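# Untie plastic bag handles and pull bases apart

## Task

Loosen the knot joining the plastic bag's two handles, then draw the handles' bases well away from each other, keeping all contents inside the bag.

## Robot and tools

Robot: two arms, left_arm and right_arm, each a six-joint arm ending in a two-finger parallel gripper. Calibrated root positions in the scene frame: left_arm at (-0.004, +0.371, +0.046) m, right_arm at (-0.021, -0.322, +0.026) m, both nearly unrotated. A camera stand is fixed to the floor behind the arms. The fingers point along the gripper's +z axis and open and close along its y axis. end_effector_position is the point midway between the pads, roughly 1 cm short of the tips.

Frame: scene frame, origin at table-top height halfway between the nominal bases. +z is up, +x reaches out over the table, +y is toward left_arm. Arm names do not correspond to image sides. Printed positions and orientations may be wrong by a few centimetres, worse at long reach.

execute_actions(actions, cameras): actions is a list of actions. Each action is a table of 1 to 15 rows, one row per 1/30 s control step; a short table repeats its final row until step 15. Each row is a single flat list of 14 numbers in [-1, 1] covering both arms: dx, dy, dz, rx, ry, rz, opening for left_arm, then those seven for right_arm. The six pose numbers are offsets along scene axes from that arm's Hand target as it stood when the action began, not from the previous row; scale 1.0 = 0.6 m or 180 degrees; rx, ry, rz form one rotation vector applied about the Hand target's position. Translation vectors longer than 1.0 get shortened. Opening is absolute, not an offset: +1 fully open (0.094 m), -1 closed. To leave an arm alone, give six zeros and repeat its current opening (a 0 opening is a real command to half-open). Images are returned only when actions is empty or cameras names some; an empty list also reports the scene number and task.

move(target, speed, blend, opening_speed, grip_force, blocking, cameras): straight-line paths for both grippers. target is one 14-number row laid out as above, or a list of up to 15 such rows; every row is an offset from the same starting Hand targets, not from the row before. speed is the path top speed in m/s, 0.002 to 2.9, default 0.25 (turning rate up to twice that in rad/s); one value or one per target. blend (m) rounds corners in a list; 0 stops at each. opening_speed is the rate of opening change per second on the -1..+1 scale, at least 0.2; use it to close gently. grip_force is the per-pad limit in newtons, 10 to 50, one value or one per arm; it persists. blocking=false returns after about 0.5 s while the motion continues. The total is capped at 10 s. Paths do not avoid obstacles or the other arm; grippers lag and can overshoot, especially when fast or with the arm stretched; avoid paths passing near an arm's own base (go around it). The result adds a move: line with the outcome (done, off_target, moving, held, fault) and any limits (paced = pose clipped, held = steps withheld). done means at rest within 10 mm and 2 degrees.

wait(seconds 0 to 3600): lets time pass without new commands; a running move continues. stop(): brakes a running move. zoom_image(camera, region [x0,y0,x1,y1] in pixels, at most 504x504) magnifies part of the latest image of cam_head_left, cam_head_right, cam_high, cam_low, cam_left_wrist or cam_right_wrist (all 672x504). read_manual gives only licence texts. finished_scene(scene) ends the scene permanently; the goal must hold without the robot.

Control behaviour: each step, commanded orientation is clipped to within 40 degrees of the measured one. Hand target in results is the last commanded (clipped) pose and is the reference for the next offsets. Grippers often settle short or sag under friction and weight; check the reported position and tilt after each motion and send the remaining distance as a new offset. Tiny motions can fail or go sideways. To stop pressing on something, command the target back behind the gripper.

Gripping: grip_measured uses the opening scale; empty it reads slightly wide. Squeeze grows about 1 N per 0.001 below the touch reading and then jumps to the force limit; in this task each pad is limited to roughly 25 to 37 N. Release by commanding well above grip_measured. grip_effort_nm is gripper motor effort (negative = closing), not pad force. Never close one gripper on the other's fingers.

Results also give joint positions, torques, velocities (within noise when still) and, for execute_actions, positions at some steps. A call returns once the robot is still, up to 3 s after the final action.

Motor heat: holding loads, stretching out or pushing into unreachable poses heats motors. MOTOR HOT appears at 75 °C; 90 °C folds that arm away for the rest of the scene; 100 °C makes it collapse.

Avoid: items falling or being left off the table (failure), drops, releasing moving items, fast impacts, strong pushes against fixed or heavy things (failure), collisions between the arms (can fail the scene), and any fault stop. Smooth, low-effort, quick motion is preferred; time spent thinking also passes in the scene.

Each tool is called after "Request:" by a JSON object that holds its "fn" and its "kwargs".

## Session

Request:
{"fn": "execute_actions", "kwargs": {"actions": []}}

Scene clock: 0.00 s.
left_arm: end_effector_position=(+0.3843, +0.3510, +0.1345) grip_measured=+1.000 grip_effort_nm=n/a end_effector_quat_wxyz=(+0.576, +0.037, +0.817, -0.021) | right_arm: end_effector_position=(+0.3553, -0.3720, +0.0954) grip_measured=+1.000 grip_effort_nm=n/a end_effector_quat_wxyz=(+0.527, +0.114, +0.839, -0.070)
Joint positions: left_arm=[-0.021 1.529 0.336 0.849 0.049 0.026 0.094] | right_arm=[-0.049 1.515 0.361 0.696 0.204 0.102 0.094]
Joint velocities: within noise
Joint torques (N m): no reading
Heat: left arm: 36 °C; right arm: 37 °C.
Hand target: left_arm +0.3862, +0.3509, +0.1387; +0.580, +0.037, +0.813, -0.021 | right_arm +0.3573, -0.3720, +0.0991; +0.532, +0.114, +0.836, -0.070
Tool commands: left_gripper/opening=+1.0 right_gripper/opening=+1.0

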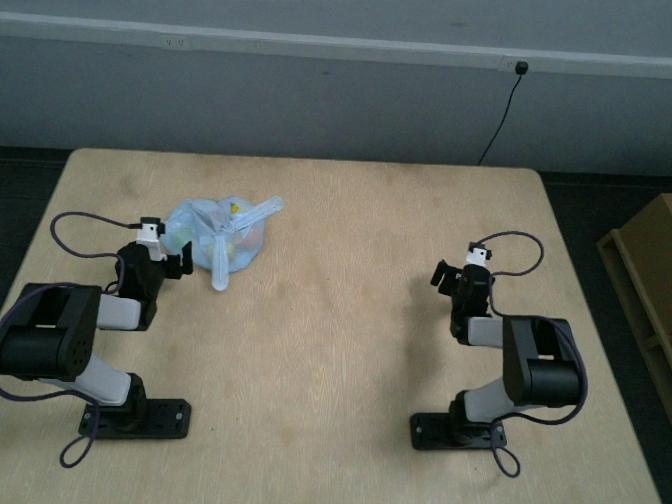

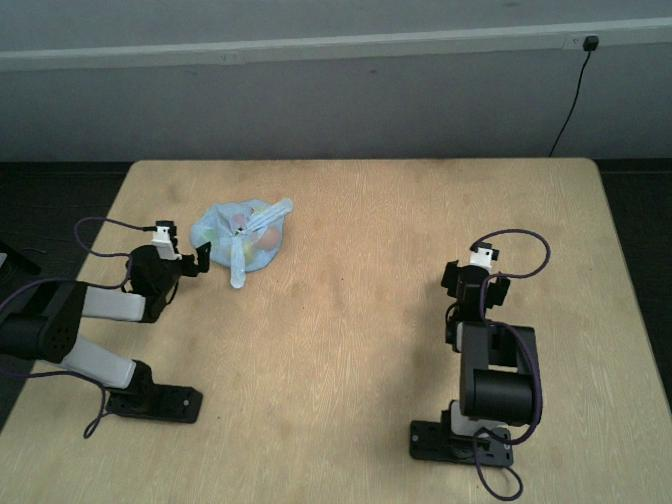

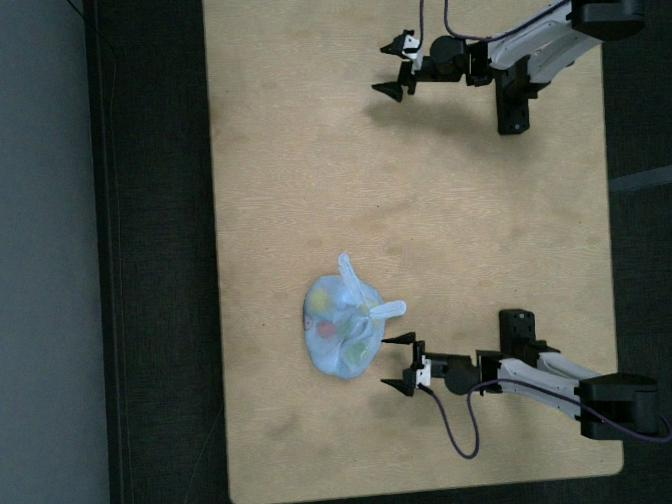

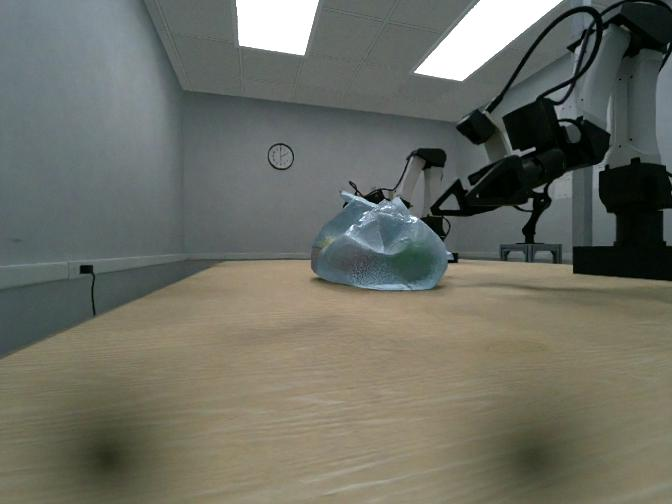

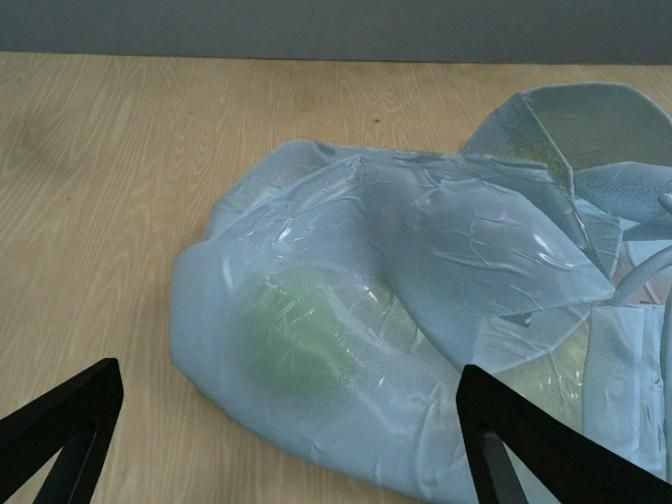

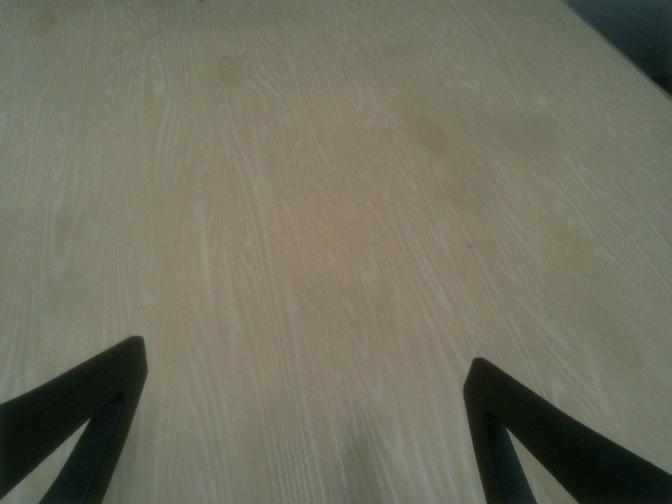

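Request:
{"fn": "zoom_image", "kwargs": {"camera": "cam_high", "region": [280, 230, 430, 390]}}

Request:
{"fn": "zoom_image", "kwargs": {"camera": "cam_head_left", "region": [140, 180, 300, 300]}}

Request:
{"fn": "zoom_image", "kwargs": {"camera": "cam_head_right", "region": [170, 180, 310, 300]}}

Request:
{"fn": "zoom_image", "kwargs": {"camera": "cam_low", "region": [280, 170, 480, 310]}}

Scaled by 3.150 from the camera's image (finer frame: 960x720).

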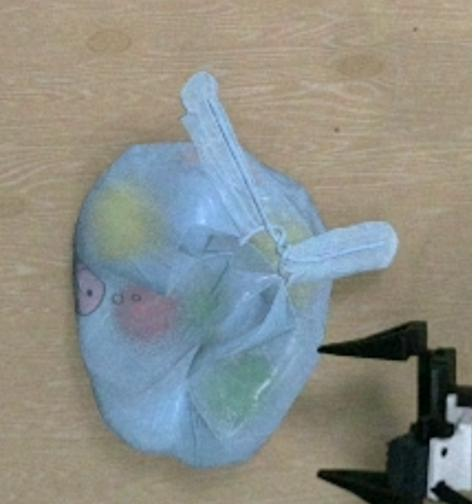

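Scaled by 3.150 from the camera's image (finer frame: 960x720).

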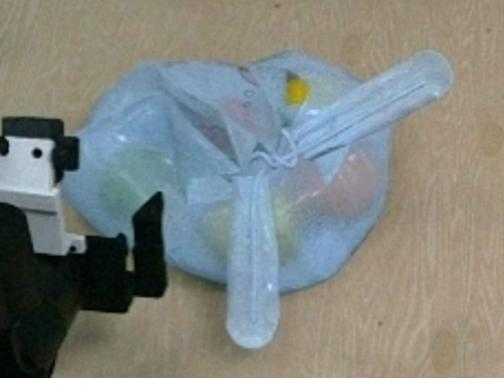

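Scaled by 3.600 from the camera's image (finer frame: 960x720).

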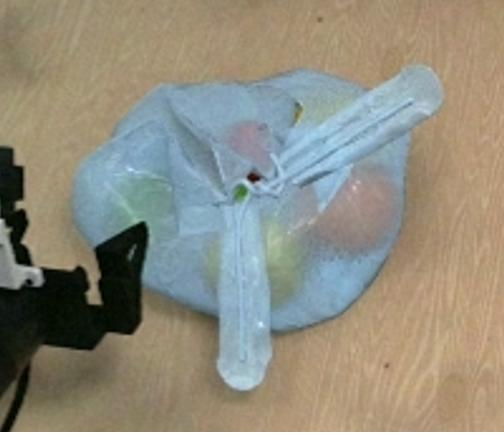

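Scaled by 2.520 from the camera's image (finer frame: 960x720).

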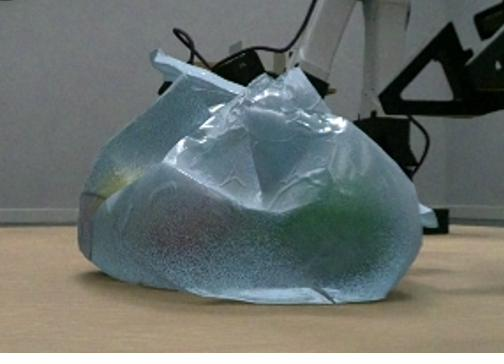

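Request:
{"fn": "move", "kwargs": {"target": [[0,0,0.13,0,0.08,0,1,0,0,0,0,0,0,1],[0.0,-0.19,0.15,0,0.1667,0,1,0,0,0.15,0,0,0,1]], "blend": 0.03, "cameras": ["all"]}}

Scene clock: 17.33 s.
left_arm: end_effector_position=(+0.3819, +0.2374, +0.2243) grip_measured=+1.000 grip_effort_nm=0.00 end_effector_quat_wxyz=(+0.347, +0.035, +0.937, -0.032) | right_arm: end_effector_position=(+0.3537, -0.3719, +0.1784) grip_measured=+1.000 grip_effort_nm=0.00 end_effector_quat_wxyz=(+0.525, +0.113, +0.840, -0.070)
Joint positions: left_arm=[-0.403 1.488 1.209 -0.598 -0.183 -0.27 0.094] | right_arm=[-0.049 1.208 0.564 0.179 0.204 0.102 0.094]
Joint torques (N m): left_arm=[-0.98 -6.04 9.46 1.24 -0.22 -0.11] | right_arm=[-0.09 -5.15 11.19 2.3 0.15 -0.05]
Heat: left arm: 40 °C; right arm: 37 °C.
Hand target: left_arm +0.3862, +0.2369, +0.2289; +0.350, +0.030, +0.936, -0.030 | right_arm +0.3573, -0.3720, +0.1891; +0.532, +0.114, +0.836, -0.070
Off the commanded pose: left_arm 0.006 m, 1 deg | right_arm 0.011 m, 1 deg.
move: off_target (right_arm)

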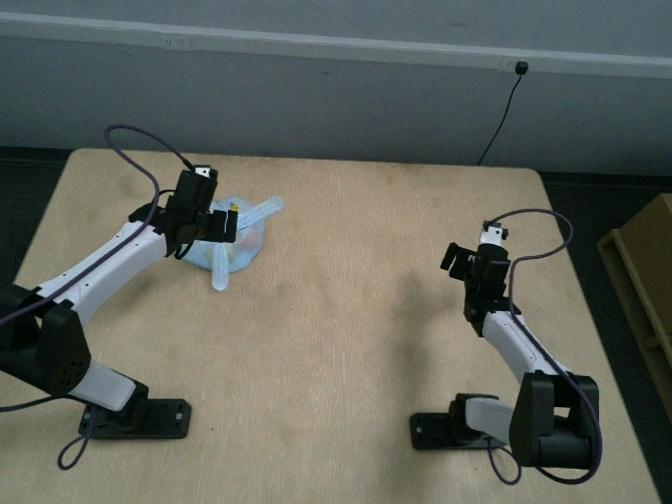

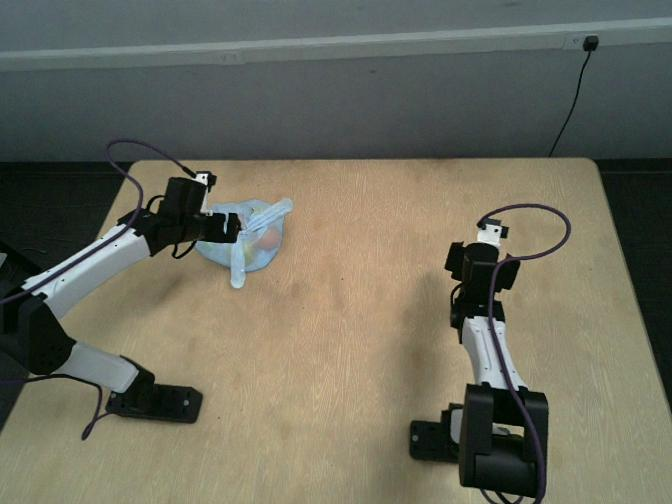

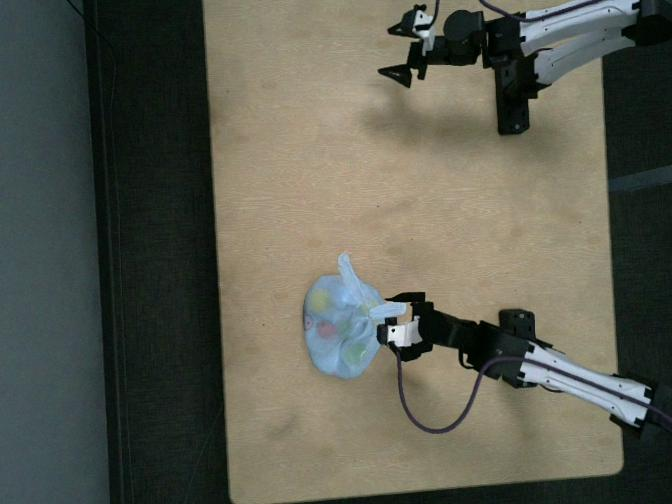

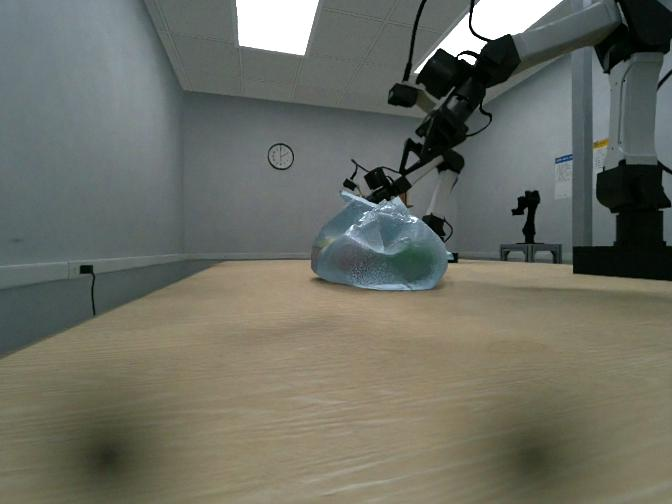

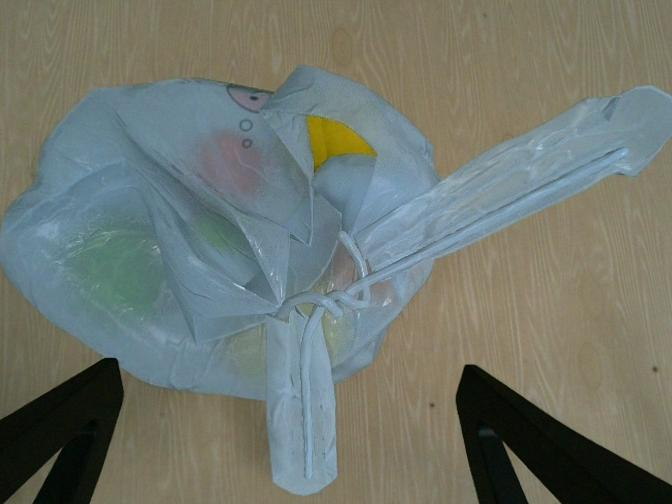

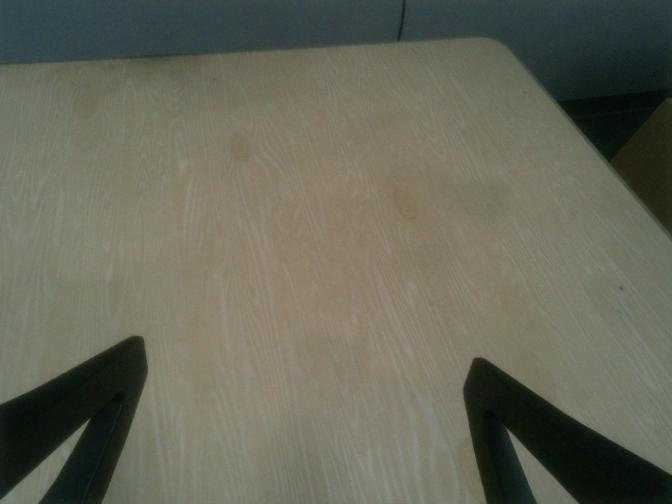

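Request:
{"fn": "zoom_image", "kwargs": {"camera": "cam_left_wrist", "region": [180, 180, 480, 410]}}

Request:
{"fn": "zoom_image", "kwargs": {"camera": "cam_left_wrist", "region": [260, 210, 400, 350]}}

Scaled by 1.680 from the camera's image (finer frame: 960x720).

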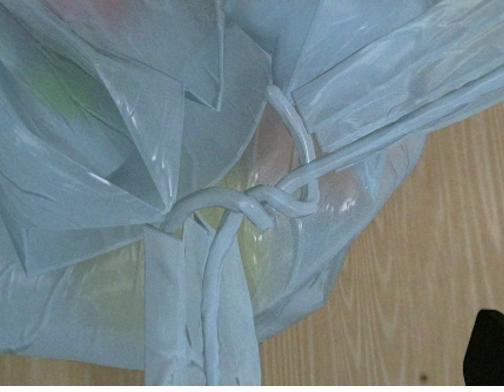

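Scaled by 3.600 from the camera's image (finer frame: 960x720).

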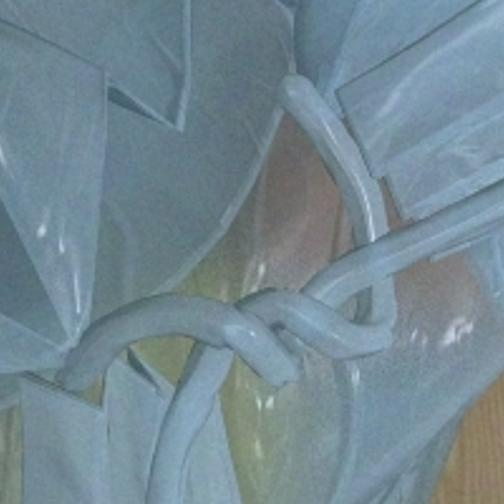

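Request:
{"fn": "move", "kwargs": {"target": [-0.117,0,-0.083,0,-0.139,0,1,0.121,0.587,0.018,-0.015,0.026,0.475,0], "cameras": ["cam_left_wrist","cam_right_wrist","cam_head_right"], "speed": 0.3}}

Scene clock: 89.93 s.
left_arm: end_effector_position=(+0.3174, +0.2366, +0.1755) grip_measured=+1.000 grip_effort_nm=0.00 end_effector_quat_wxyz=(+0.537, +0.035, +0.842, -0.022) | right_arm: end_effector_position=(+0.4285, -0.0241, +0.1992) grip_measured=+0.002 grip_effort_nm=-0.10 end_effector_quat_wxyz=(+0.411, -0.491, +0.714, +0.283)
Joint positions: left_arm=[-0.628 1.166 0.438 0.228 -0.496 -0.254 0.094] | right_arm=[0.369 1.969 1.535 -0.275 -0.691 -0.499 0.047]
Joint torques (N m): left_arm=[-1.46 -4.93 6.2 1.74 -0.25 0.02] | right_arm=[0.18 -10.25 11.49 1.88 -0.36 -0.17]
Heat: left arm: 45 °C; right arm: 51 °C.
Hand target: left_arm +0.3160, +0.2370, +0.1790; +0.544, +0.036, +0.838, -0.022 | right_arm +0.4300, -0.0199, +0.1999; +0.408, -0.498, +0.709, +0.287
Off the commanded pose: left_arm 0.004 m, 1 deg | right_arm 0.005 m, 1 deg.
move: done
Images, in order (width x height): cam_head_right 672x504, cam_left_wrist 672x504, cam_right_wrist 672x504.

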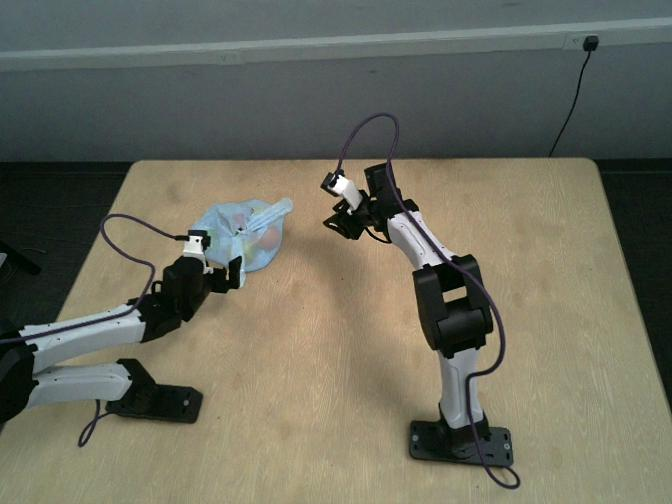

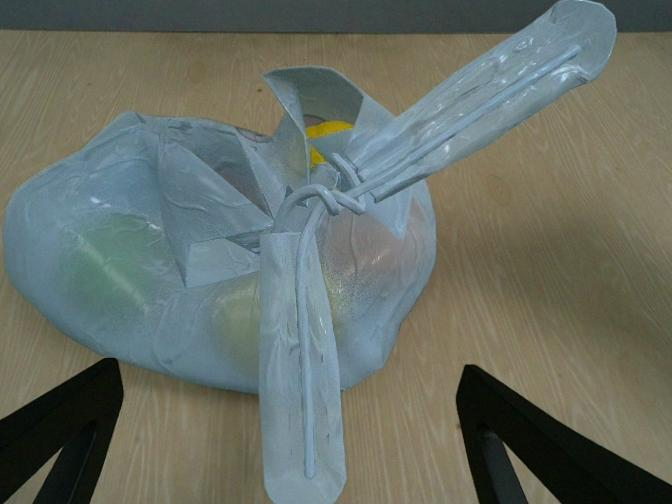

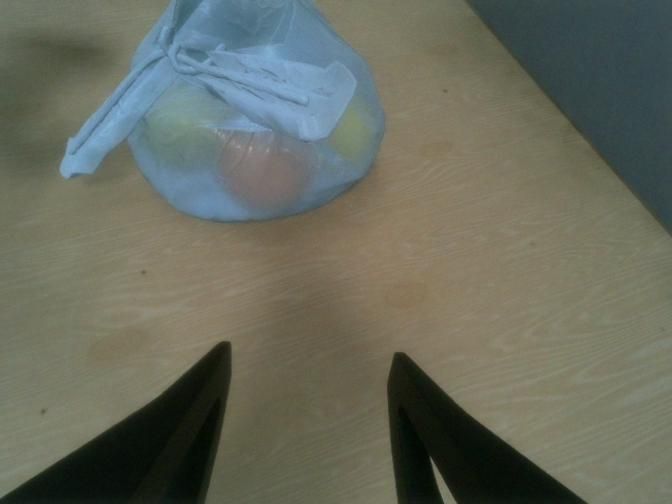

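Request:
{"fn": "zoom_image", "kwargs": {"camera": "cam_left_wrist", "region": [230, 110, 430, 270]}}

Request:
{"fn": "zoom_image", "kwargs": {"camera": "cam_right_wrist", "region": [50, 0, 400, 230]}}

Scaled by 2.520 from the camera's image (finer frame: 960x720).

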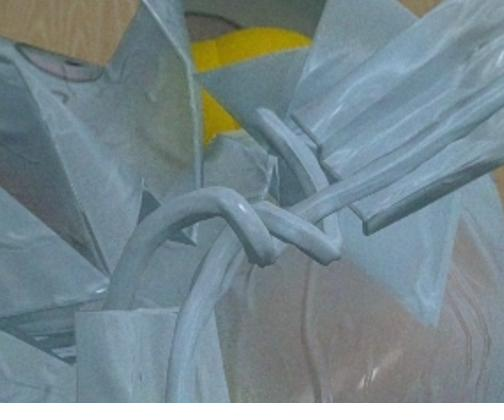

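Scaled by 1.440 from the camera's image (finer frame: 960x720).

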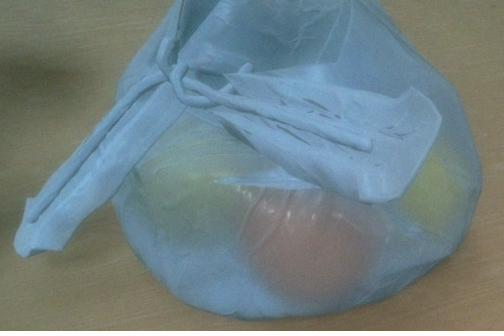

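Request:
{"fn": "move", "kwargs": {"target": [0.119,0.0693,0.0033,0.0333,0.0539,-0.3052,-0.04,0,0,0,0,0,0,0], "cameras": ["cam_left_wrist","cam_right_wrist","cam_high"]}}

Scene clock: 132.30 s.
left_arm: end_effector_position=(+0.3830, +0.2778, +0.1779) grip_measured=-0.038 grip_effort_nm=-0.12 end_effector_quat_wxyz=(+0.398, +0.441, +0.771, -0.230) | right_arm: end_effector_position=(+0.4283, -0.0241, +0.1991) grip_measured=+0.002 grip_effort_nm=-0.10 end_effector_quat_wxyz=(+0.411, -0.491, +0.714, +0.283)
Joint positions: left_arm=[0.102 1.646 1.08 -0.468 0.834 0.891 0.045] | right_arm=[0.369 1.969 1.535 -0.276 -0.691 -0.5 0.047]
Joint torques (N m): left_arm=[-0.55 -6.79 8.65 0.89 0.59 -0.01] | right_arm=[0.18 -10.21 11.52 1.89 -0.37 -0.18]
Heat: left arm: 42 °C; right arm: 55 °C.
Hand target: left_arm +0.3874, +0.2784, +0.1810; +0.400, +0.443, +0.768, -0.231 | right_arm +0.4299, -0.0198, +0.2000; +0.409, -0.498, +0.709, +0.287
Off the commanded pose: left_arm 0.005 m, 1 deg | right_arm 0.005 m, 1 deg.
move: done
Images, in order (width x height): cam_high 672x504, cam_left_wrist 672x504, cam_right_wrist 672x504.

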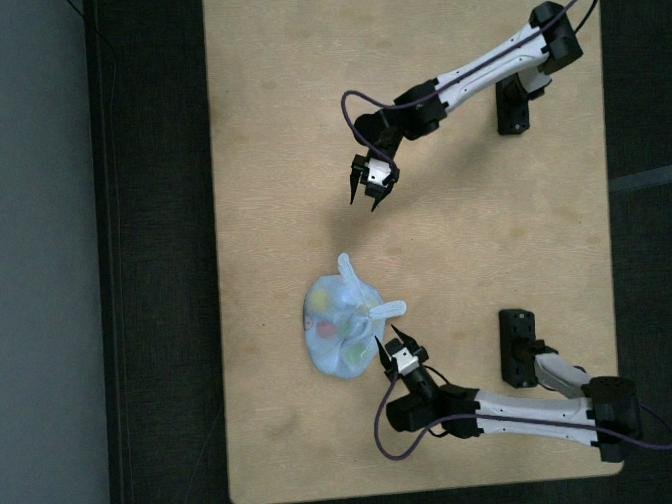

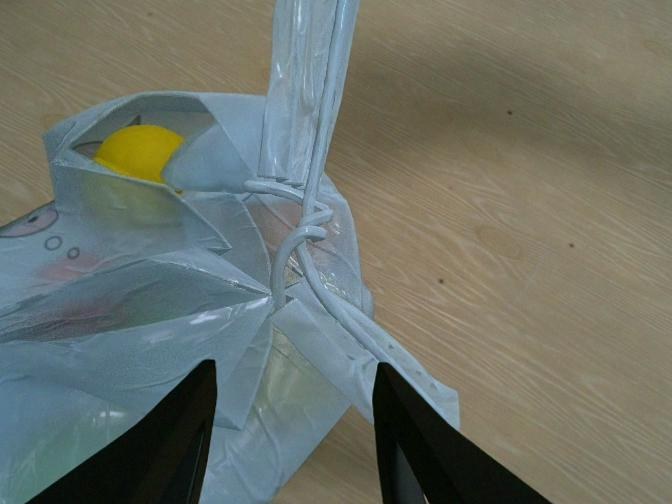

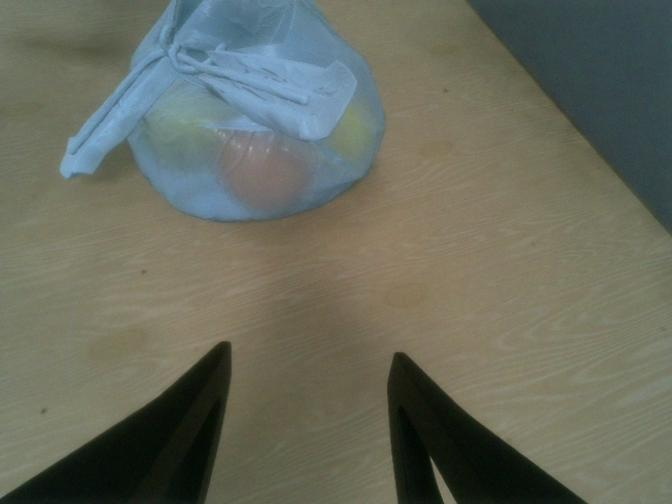

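Request:
{"fn": "move", "kwargs": {"target": [0.0295,-0.0325,-0.026,0,0,0,-0.255,0,0,0,0,0,0,0], "cameras": ["cam_left_wrist"], "speed": 0.15}}

Scene clock: 154.33 s.
left_arm: end_effector_position=(+0.3967, +0.2583, +0.1611) grip_measured=-0.253 grip_effort_nm=-0.11 end_effector_quat_wxyz=(+0.393, +0.442, +0.770, -0.239) | right_arm: end_effector_position=(+0.4283, -0.0241, +0.1991) grip_measured=+0.002 grip_effort_nm=-0.10 end_effector_quat_wxyz=(+0.411, -0.491, +0.714, +0.283)
Joint positions: left_arm=[0.044 1.721 1.086 -0.368 0.818 0.828 0.035] | right_arm=[0.369 1.969 1.535 -0.276 -0.691 -0.5 0.047]
Joint torques (N m): left_arm=[-1.05 -7.82 8.49 1.14 0.39 -0.12] | right_arm=[0.21 -10.26 11.52 1.89 -0.36 -0.18]
Heat: left arm: 44 °C; right arm: 56 °C.
Hand target: left_arm +0.4050, +0.2590, +0.1653; +0.400, +0.443, +0.768, -0.231 | right_arm +0.4299, -0.0198, +0.2000; +0.409, -0.498, +0.709, +0.287
Off the commanded pose: left_arm 0.009 m, 1 deg | right_arm 0.005 m, 1 deg.
move: done

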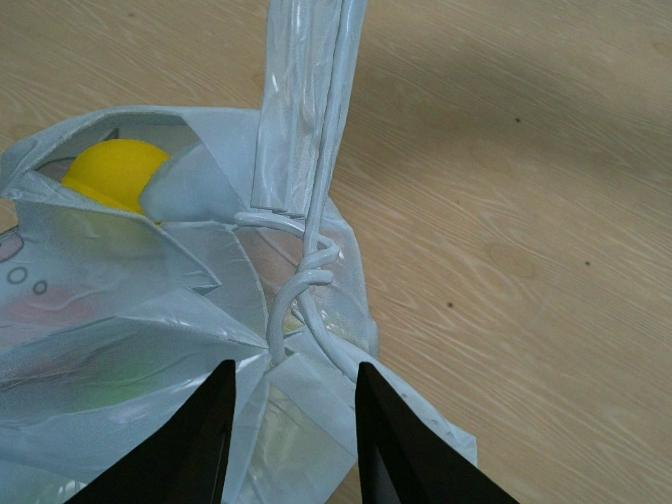

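Request:
{"fn": "move", "kwargs": {"target": [0.0225,-0.025,-0.022,0,0,0,-0.255,0,0,0,0,0,0,0], "cameras": ["cam_left_wrist"], "speed": 0.12}}

Scene clock: 160.30 s.
left_arm: end_effector_position=(+0.4096, +0.2439, +0.1479) grip_measured=-0.253 grip_effort_nm=-0.12 end_effector_quat_wxyz=(+0.393, +0.442, +0.770, -0.239) | right_arm: end_effector_position=(+0.4283, -0.0241, +0.1991) grip_measured=+0.002 grip_effort_nm=-0.10 end_effector_quat_wxyz=(+0.411, -0.491, +0.714, +0.283)
Joint positions: left_arm=[0.001 1.781 1.096 -0.28 0.793 0.776 0.035] | right_arm=[0.369 1.969 1.535 -0.276 -0.691 -0.5 0.047]
Joint torques (N m): left_arm=[-1.1 -8.21 8.57 1.16 0.41 -0.11] | right_arm=[0.2 -10.24 11.54 1.89 -0.36 -0.17]
Heat: left arm: 45 °C; right arm: 56 °C.
Hand target: left_arm +0.4186, +0.2439, +0.1521; +0.400, +0.443, +0.768, -0.231 | right_arm +0.4299, -0.0198, +0.2000; +0.409, -0.498, +0.709, +0.287
Off the commanded pose: left_arm 0.010 m, 1 deg | right_arm 0.005 m, 1 deg.
move: done

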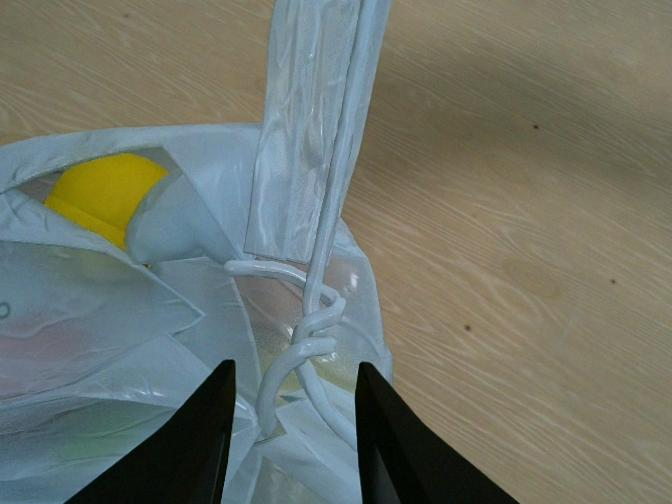

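Request:
{"fn": "move", "kwargs": {"target": [[0.0115,0.0055,0,0,0,0,-0.255,0,0,0,0,0,0,0],[0.0115,0.0055,0,0,0,0,-0.7,0,0,0,0,0,0,0],[0.0135,0.0003,-0.0083,0,0,0,-0.7,0,0,0,0,0,0,0]], "cameras": ["cam_left_wrist"], "speed": 0.1}}

Scene clock: 170.57 s.
left_arm: end_effector_position=(+0.4207, +0.2439, +0.1476) grip_measured=-0.698 grip_effort_nm=-0.11 end_effector_quat_wxyz=(+0.398, +0.444, +0.768, -0.235) | right_arm: end_effector_position=(+0.4283, -0.0241, +0.1991) grip_measured=+0.002 grip_effort_nm=-0.10 end_effector_quat_wxyz=(+0.411, -0.491, +0.714, +0.283)
Joint positions: left_arm=[0.001 1.816 1.132 -0.27 0.792 0.776 0.014] | right_arm=[0.369 1.969 1.535 -0.276 -0.691 -0.5 0.047]
Joint torques (N m): left_arm=[-1.03 -8.31 7.72 1.22 0.37 -0.1] | right_arm=[0.2 -10.25 11.51 1.89 -0.36 -0.17]
Heat: left arm: 44 °C; right arm: 57 °C.
Hand target: left_arm +0.4267, +0.2441, +0.1472; +0.400, +0.443, +0.768, -0.231 | right_arm +0.4299, -0.0198, +0.2000; +0.409, -0.498, +0.709, +0.287
Off the commanded pose: left_arm 0.006 m, 1 deg | right_arm 0.005 m, 1 deg.
move: done

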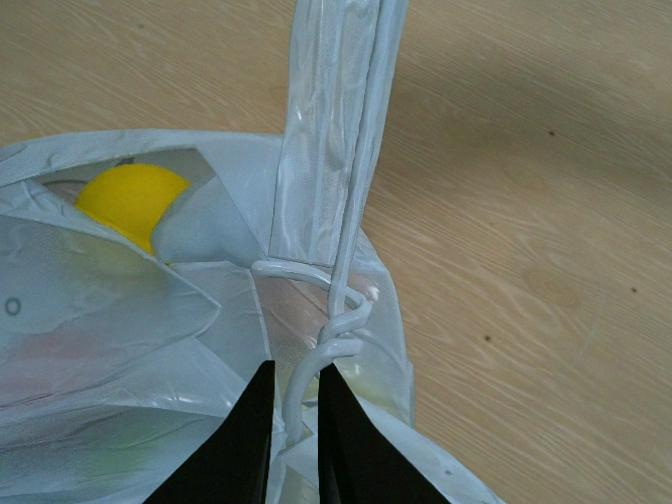

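Request:
{"fn": "move", "kwargs": {"target": [0,0,0,0,0,0,-1,0,0,0,0,0,0,0], "cameras": ["cam_left_wrist"], "opening_speed": 0.4}}

Scene clock: 175.80 s.
left_arm: end_effector_position=(+0.4208, +0.2439, +0.1477) grip_measured=-0.886 grip_effort_nm=-0.59 end_effector_quat_wxyz=(+0.398, +0.444, +0.768, -0.235) | right_arm: end_effector_position=(+0.4283, -0.0241, +0.1991) grip_measured=+0.002 grip_effort_nm=-0.10 end_effector_quat_wxyz=(+0.411, -0.491, +0.714, +0.283)
Joint positions: left_arm=[0.001 1.816 1.132 -0.269 0.792 0.776 0.005] | right_arm=[0.369 1.969 1.535 -0.276 -0.691 -0.5 0.047]
Joint torques (N m): left_arm=[-1.03 -8.32 7.72 1.2 0.38 -0.1] | right_arm=[0.17 -10.25 11.54 1.91 -0.37 -0.17]
Heat: left arm: 45 °C; right arm: 57 °C.
Hand target: left_arm +0.4267, +0.2441, +0.1472; +0.400, +0.443, +0.768, -0.231 | right_arm +0.4299, -0.0198, +0.2000; +0.409, -0.498, +0.709, +0.287
Off the commanded pose: left_arm 0.006 m, 1 deg | right_arm 0.005 m, 1 deg.
move: done

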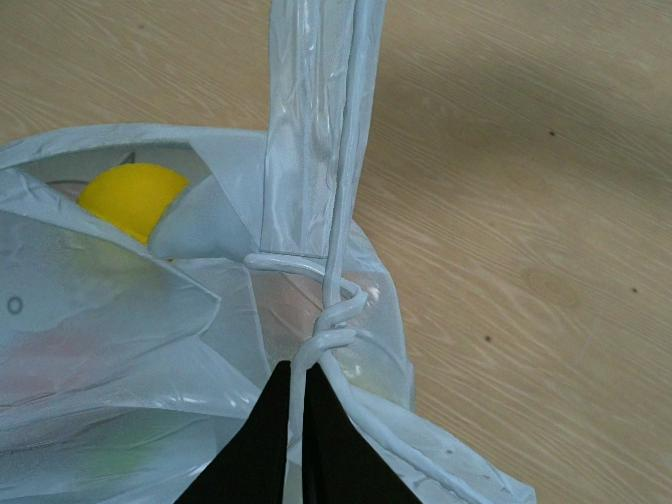

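Request:
{"fn": "move", "kwargs": {"target": [-0.01,0.035,0.03,0,0,0,-1,0,0,0,0,0,0,0], "cameras": ["cam_left_wrist","cam_right_wrist"], "speed": 0.06}}

Scene clock: 179.67 s.
left_arm: end_effector_position=(+0.4161, +0.2645, +0.1473) grip_measured=-0.886 grip_effort_nm=-0.59 end_effector_quat_wxyz=(+0.384, +0.436, +0.778, -0.239) | right_arm: end_effector_position=(+0.4283, -0.0241, +0.1991) grip_measured=+0.002 grip_effort_nm=-0.10 end_effector_quat_wxyz=(+0.411, -0.491, +0.714, +0.283)
Joint positions: left_arm=[0.055 1.816 1.159 -0.373 0.809 0.833 0.005] | right_arm=[0.369 1.969 1.535 -0.276 -0.691 -0.5 0.047]
Joint torques (N m): left_arm=[-0.57 -11.81 8.4 0.94 0.57 0.05] | right_arm=[0.13 -10.22 11.54 1.89 -0.36 -0.16]
Heat: left arm: 45 °C; right arm: 57 °C.
Hand target: left_arm +0.4206, +0.2652, +0.1651; +0.400, +0.443, +0.768, -0.231 | right_arm +0.4299, -0.0198, +0.2000; +0.409, -0.498, +0.709, +0.287
Off the commanded pose: left_arm 0.019 m, 3 deg | right_arm 0.005 m, 1 deg.
move: off_target (left_arm)

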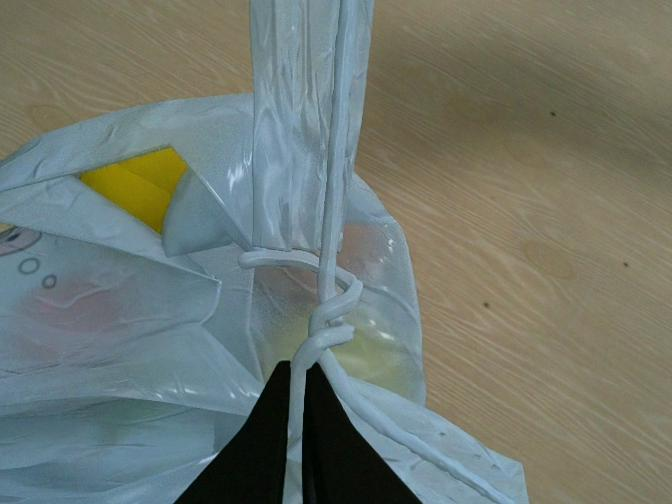

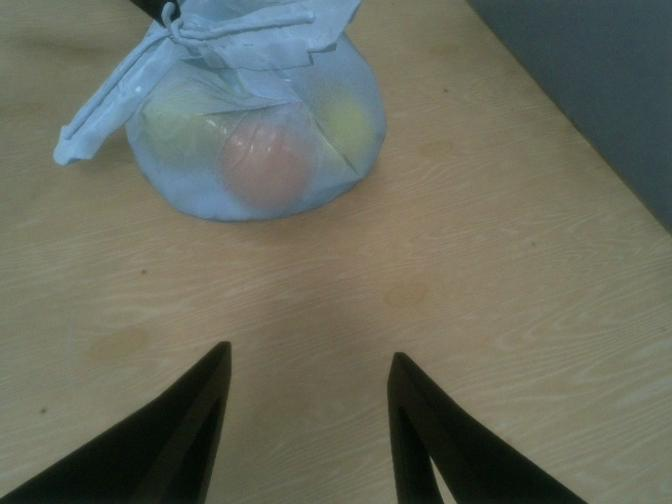

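Request:
{"fn": "move", "kwargs": {"target": [0,0,0,0,0,0,-1,-0.262,0.357,-0.167,0.0229,-0.0172,-0.1953,0.6], "cameras": ["cam_left_wrist","cam_right_wrist","cam_head_right","cam_high"]}}

Scene clock: 205.03 s.
left_arm: end_effector_position=(+0.4161, +0.2645, +0.1472) grip_measured=-0.886 grip_effort_nm=-0.59 end_effector_quat_wxyz=(+0.383, +0.436, +0.778, -0.239) | right_arm: end_effector_position=(+0.2664, +0.1939, +0.1044) grip_measured=+0.598 grip_effort_nm=0.10 end_effector_quat_wxyz=(+0.513, -0.262, +0.799, +0.170)
Joint positions: left_arm=[0.055 1.816 1.159 -0.374 0.809 0.833 0.005] | right_arm=[1.198 2.205 1.374 0.335 0.513 0.262 0.075]
Joint torques (N m): left_arm=[-0.55 -11.82 8.4 0.91 0.57 0.03] | right_arm=[-0.64 -11.26 10.47 2.21 0.38 0.1]
Heat: left arm: 46 °C; right arm: 57 °C.
Hand target: left_arm +0.4207, +0.2652, +0.1652; +0.400, +0.443, +0.768, -0.231 | right_arm +0.2726, +0.1945, +0.0998; +0.512, -0.254, +0.804, +0.162
Off the commanded pose: left_arm 0.019 m, 2 deg | right_arm 0.008 m, 1 deg.
move: done
Images, in order (width x height): cam_head_right 672x504, cam_high 672x504, cam_left_wrist 672x504, cam_right_wrist 672x504.

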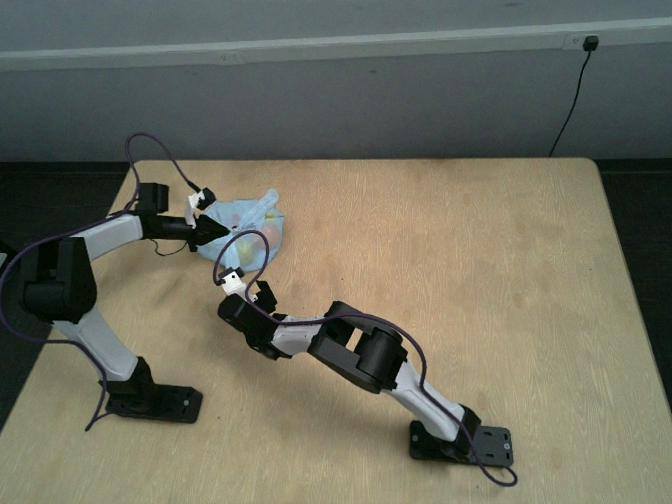

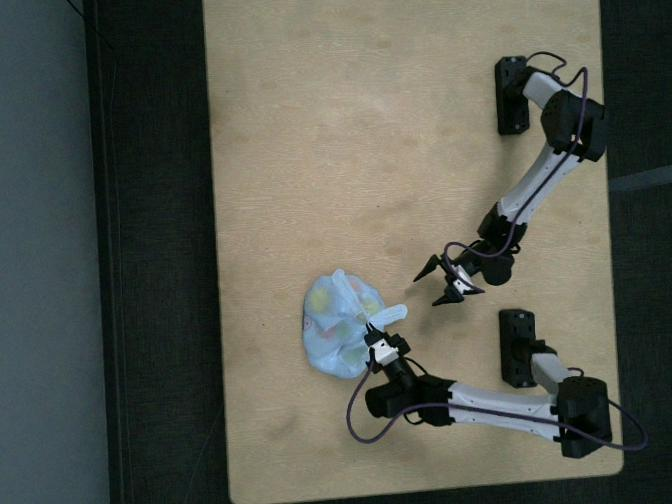

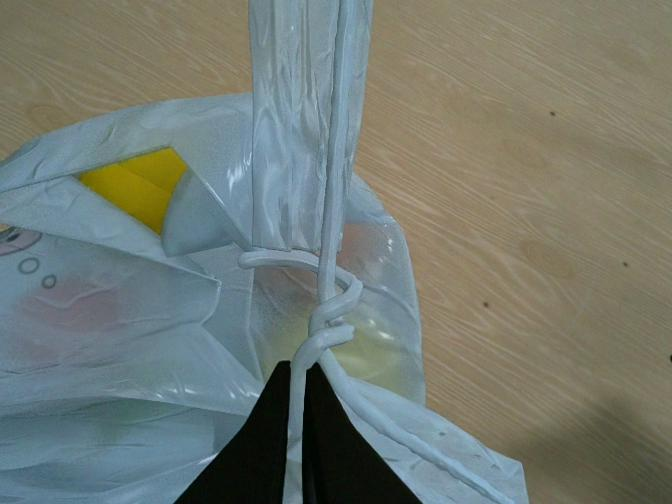

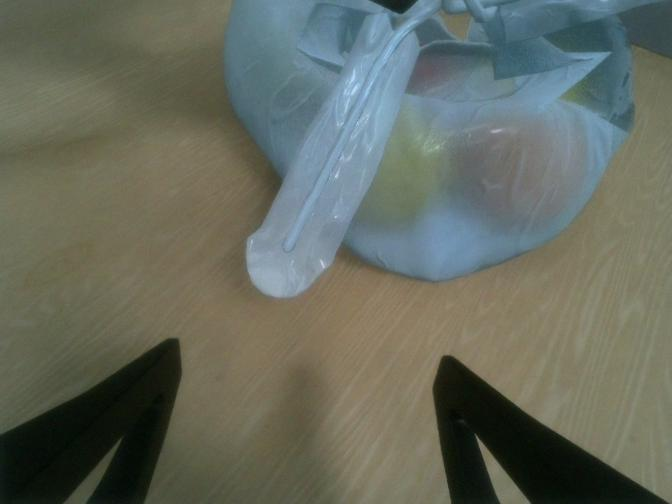

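Request:
{"fn": "move", "kwargs": {"target": [0,0,0,0,0,0,-1,0.1107,0.0743,-0.0485,0,0,0,0.3], "cameras": ["cam_right_wrist"], "speed": 0.12}}

Scene clock: 214.57 s.
left_arm: end_effector_position=(+0.4161, +0.2645, +0.1473) grip_measured=-0.886 grip_effort_nm=-0.59 end_effector_quat_wxyz=(+0.383, +0.436, +0.778, -0.239) | right_arm: end_effector_position=(+0.3376, +0.2352, +0.0770) grip_measured=+0.302 grip_effort_nm=-0.10 end_effector_quat_wxyz=(+0.517, -0.243, +0.803, +0.166)
Joint positions: left_arm=[0.055 1.816 1.159 -0.374 0.809 0.833 0.005] | right_arm=[1.107 2.493 1.77 0.248 0.463 0.242 0.061]
Joint torques (N m): left_arm=[-0.54 -11.82 8.39 0.91 0.57 0.03] | right_arm=[-0.34 -13.74 10.95 2.21 0.09 -0.18]
Heat: left arm: 46 °C; right arm: 56 °C.
Hand target: left_arm +0.4207, +0.2652, +0.1652; +0.400, +0.443, +0.768, -0.231 | right_arm +0.3392, +0.2389, +0.0705; +0.512, -0.253, +0.804, +0.162
Off the commanded pose: left_arm 0.018 m, 3 deg | right_arm 0.008 m, 1 deg.
move: done

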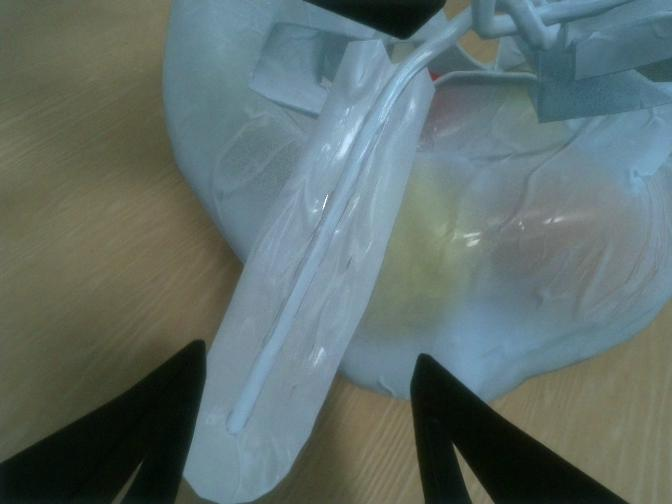

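Request:
{"fn": "move", "kwargs": {"target": [0,0,0,0,0,0,-1,-0.0025,0.0215,-0.003,0,0,0,0.3], "cameras": ["cam_right_wrist"], "speed": 0.12}}

Scene clock: 228.10 s.
left_arm: end_effector_position=(+0.4161, +0.2645, +0.1473) grip_measured=-0.886 grip_effort_nm=-0.59 end_effector_quat_wxyz=(+0.383, +0.436, +0.778, -0.239) | right_arm: end_effector_position=(+0.3398, +0.2466, +0.0757) grip_measured=+0.302 grip_effort_nm=-0.10 end_effector_quat_wxyz=(+0.516, -0.246, +0.803, +0.166)
Joint positions: left_arm=[0.055 1.816 1.159 -0.374 0.809 0.833 0.005] | right_arm=[1.112 2.537 1.852 0.208 0.463 0.242 0.061]
Joint torques (N m): left_arm=[-0.54 -11.85 8.4 0.91 0.57 0.03] | right_arm=[0.47 -13.93 11.15 2.23 0.21 -0.1]
Heat: left arm: 47 °C; right arm: 56 °C.
Hand target: left_arm +0.4207, +0.2652, +0.1652; +0.400, +0.443, +0.768, -0.231 | right_arm +0.3376, +0.2519, +0.0688; +0.512, -0.254, +0.804, +0.162
Off the commanded pose: left_arm 0.019 m, 3 deg | right_arm 0.009 m, 1 deg.
move: done

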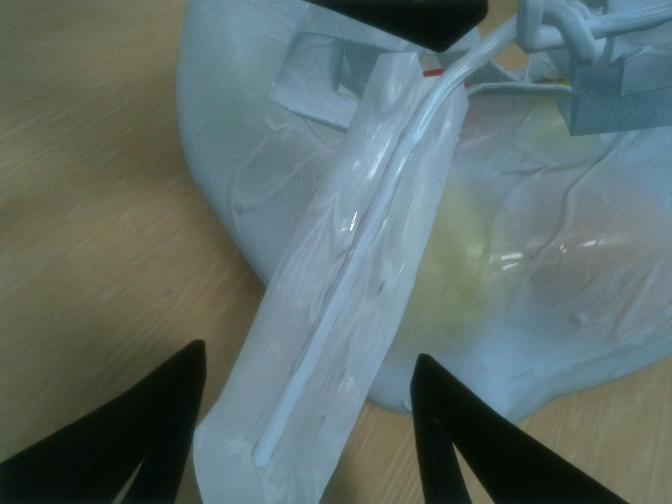

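Request:
{"fn": "move", "kwargs": {"target": [0,0,0,0,0,0,-1,0,0,0,0,0,0,-1], "cameras": ["cam_right_wrist","cam_left_wrist"], "opening_speed": 0.8}}

Scene clock: 231.17 s.
left_arm: end_effector_position=(+0.4160, +0.2645, +0.1472) grip_measured=-0.886 grip_effort_nm=-0.59 end_effector_quat_wxyz=(+0.383, +0.436, +0.778, -0.239) | right_arm: end_effector_position=(+0.3397, +0.2465, +0.0755) grip_measured=-0.886 grip_effort_nm=-0.56 end_effector_quat_wxyz=(+0.516, -0.246, +0.804, +0.166)
Joint positions: left_arm=[0.055 1.816 1.159 -0.374 0.809 0.833 0.005] | right_arm=[1.112 2.537 1.852 0.206 0.463 0.242 0.005]
Joint torques (N m): left_arm=[-0.54 -11.84 8.4 0.91 0.57 0.02] | right_arm=[0.4 -13.91 11.18 2.21 0.21 -0.1]
Heat: left arm: 47 °C; right arm: 56 °C.
Hand target: left_arm +0.4207, +0.2652, +0.1652; +0.400, +0.443, +0.768, -0.231 | right_arm +0.3375, +0.2518, +0.0687; +0.512, -0.254, +0.804, +0.162
Off the commanded pose: left_arm 0.019 m, 3 deg | right_arm 0.009 m, 1 deg.
move: done
Images, in order (width x height): cam_left_wrist 672x504, cam_right_wrist 672x504.

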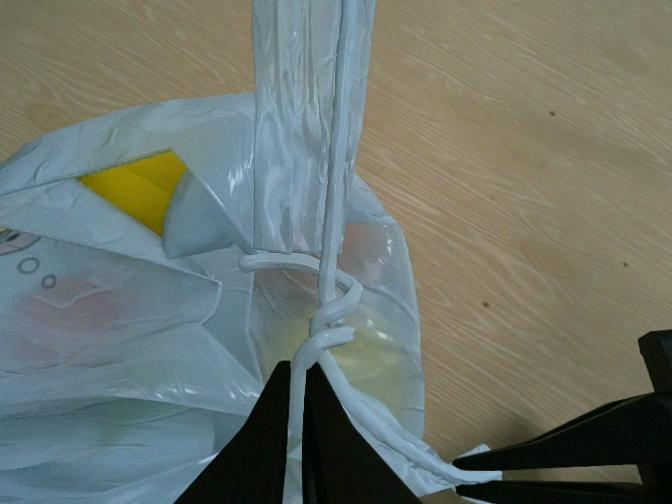

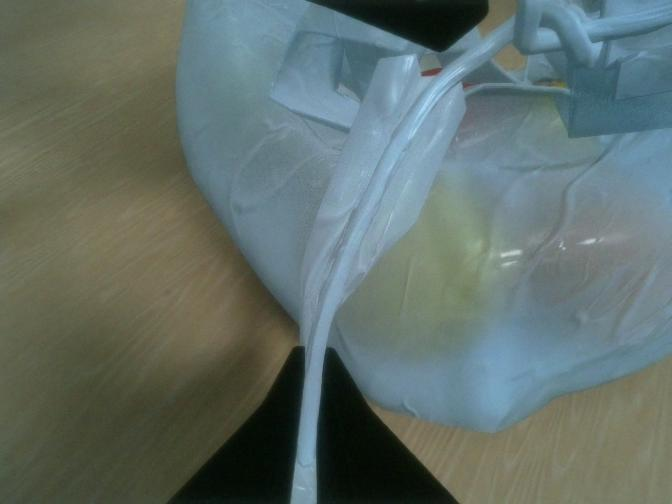

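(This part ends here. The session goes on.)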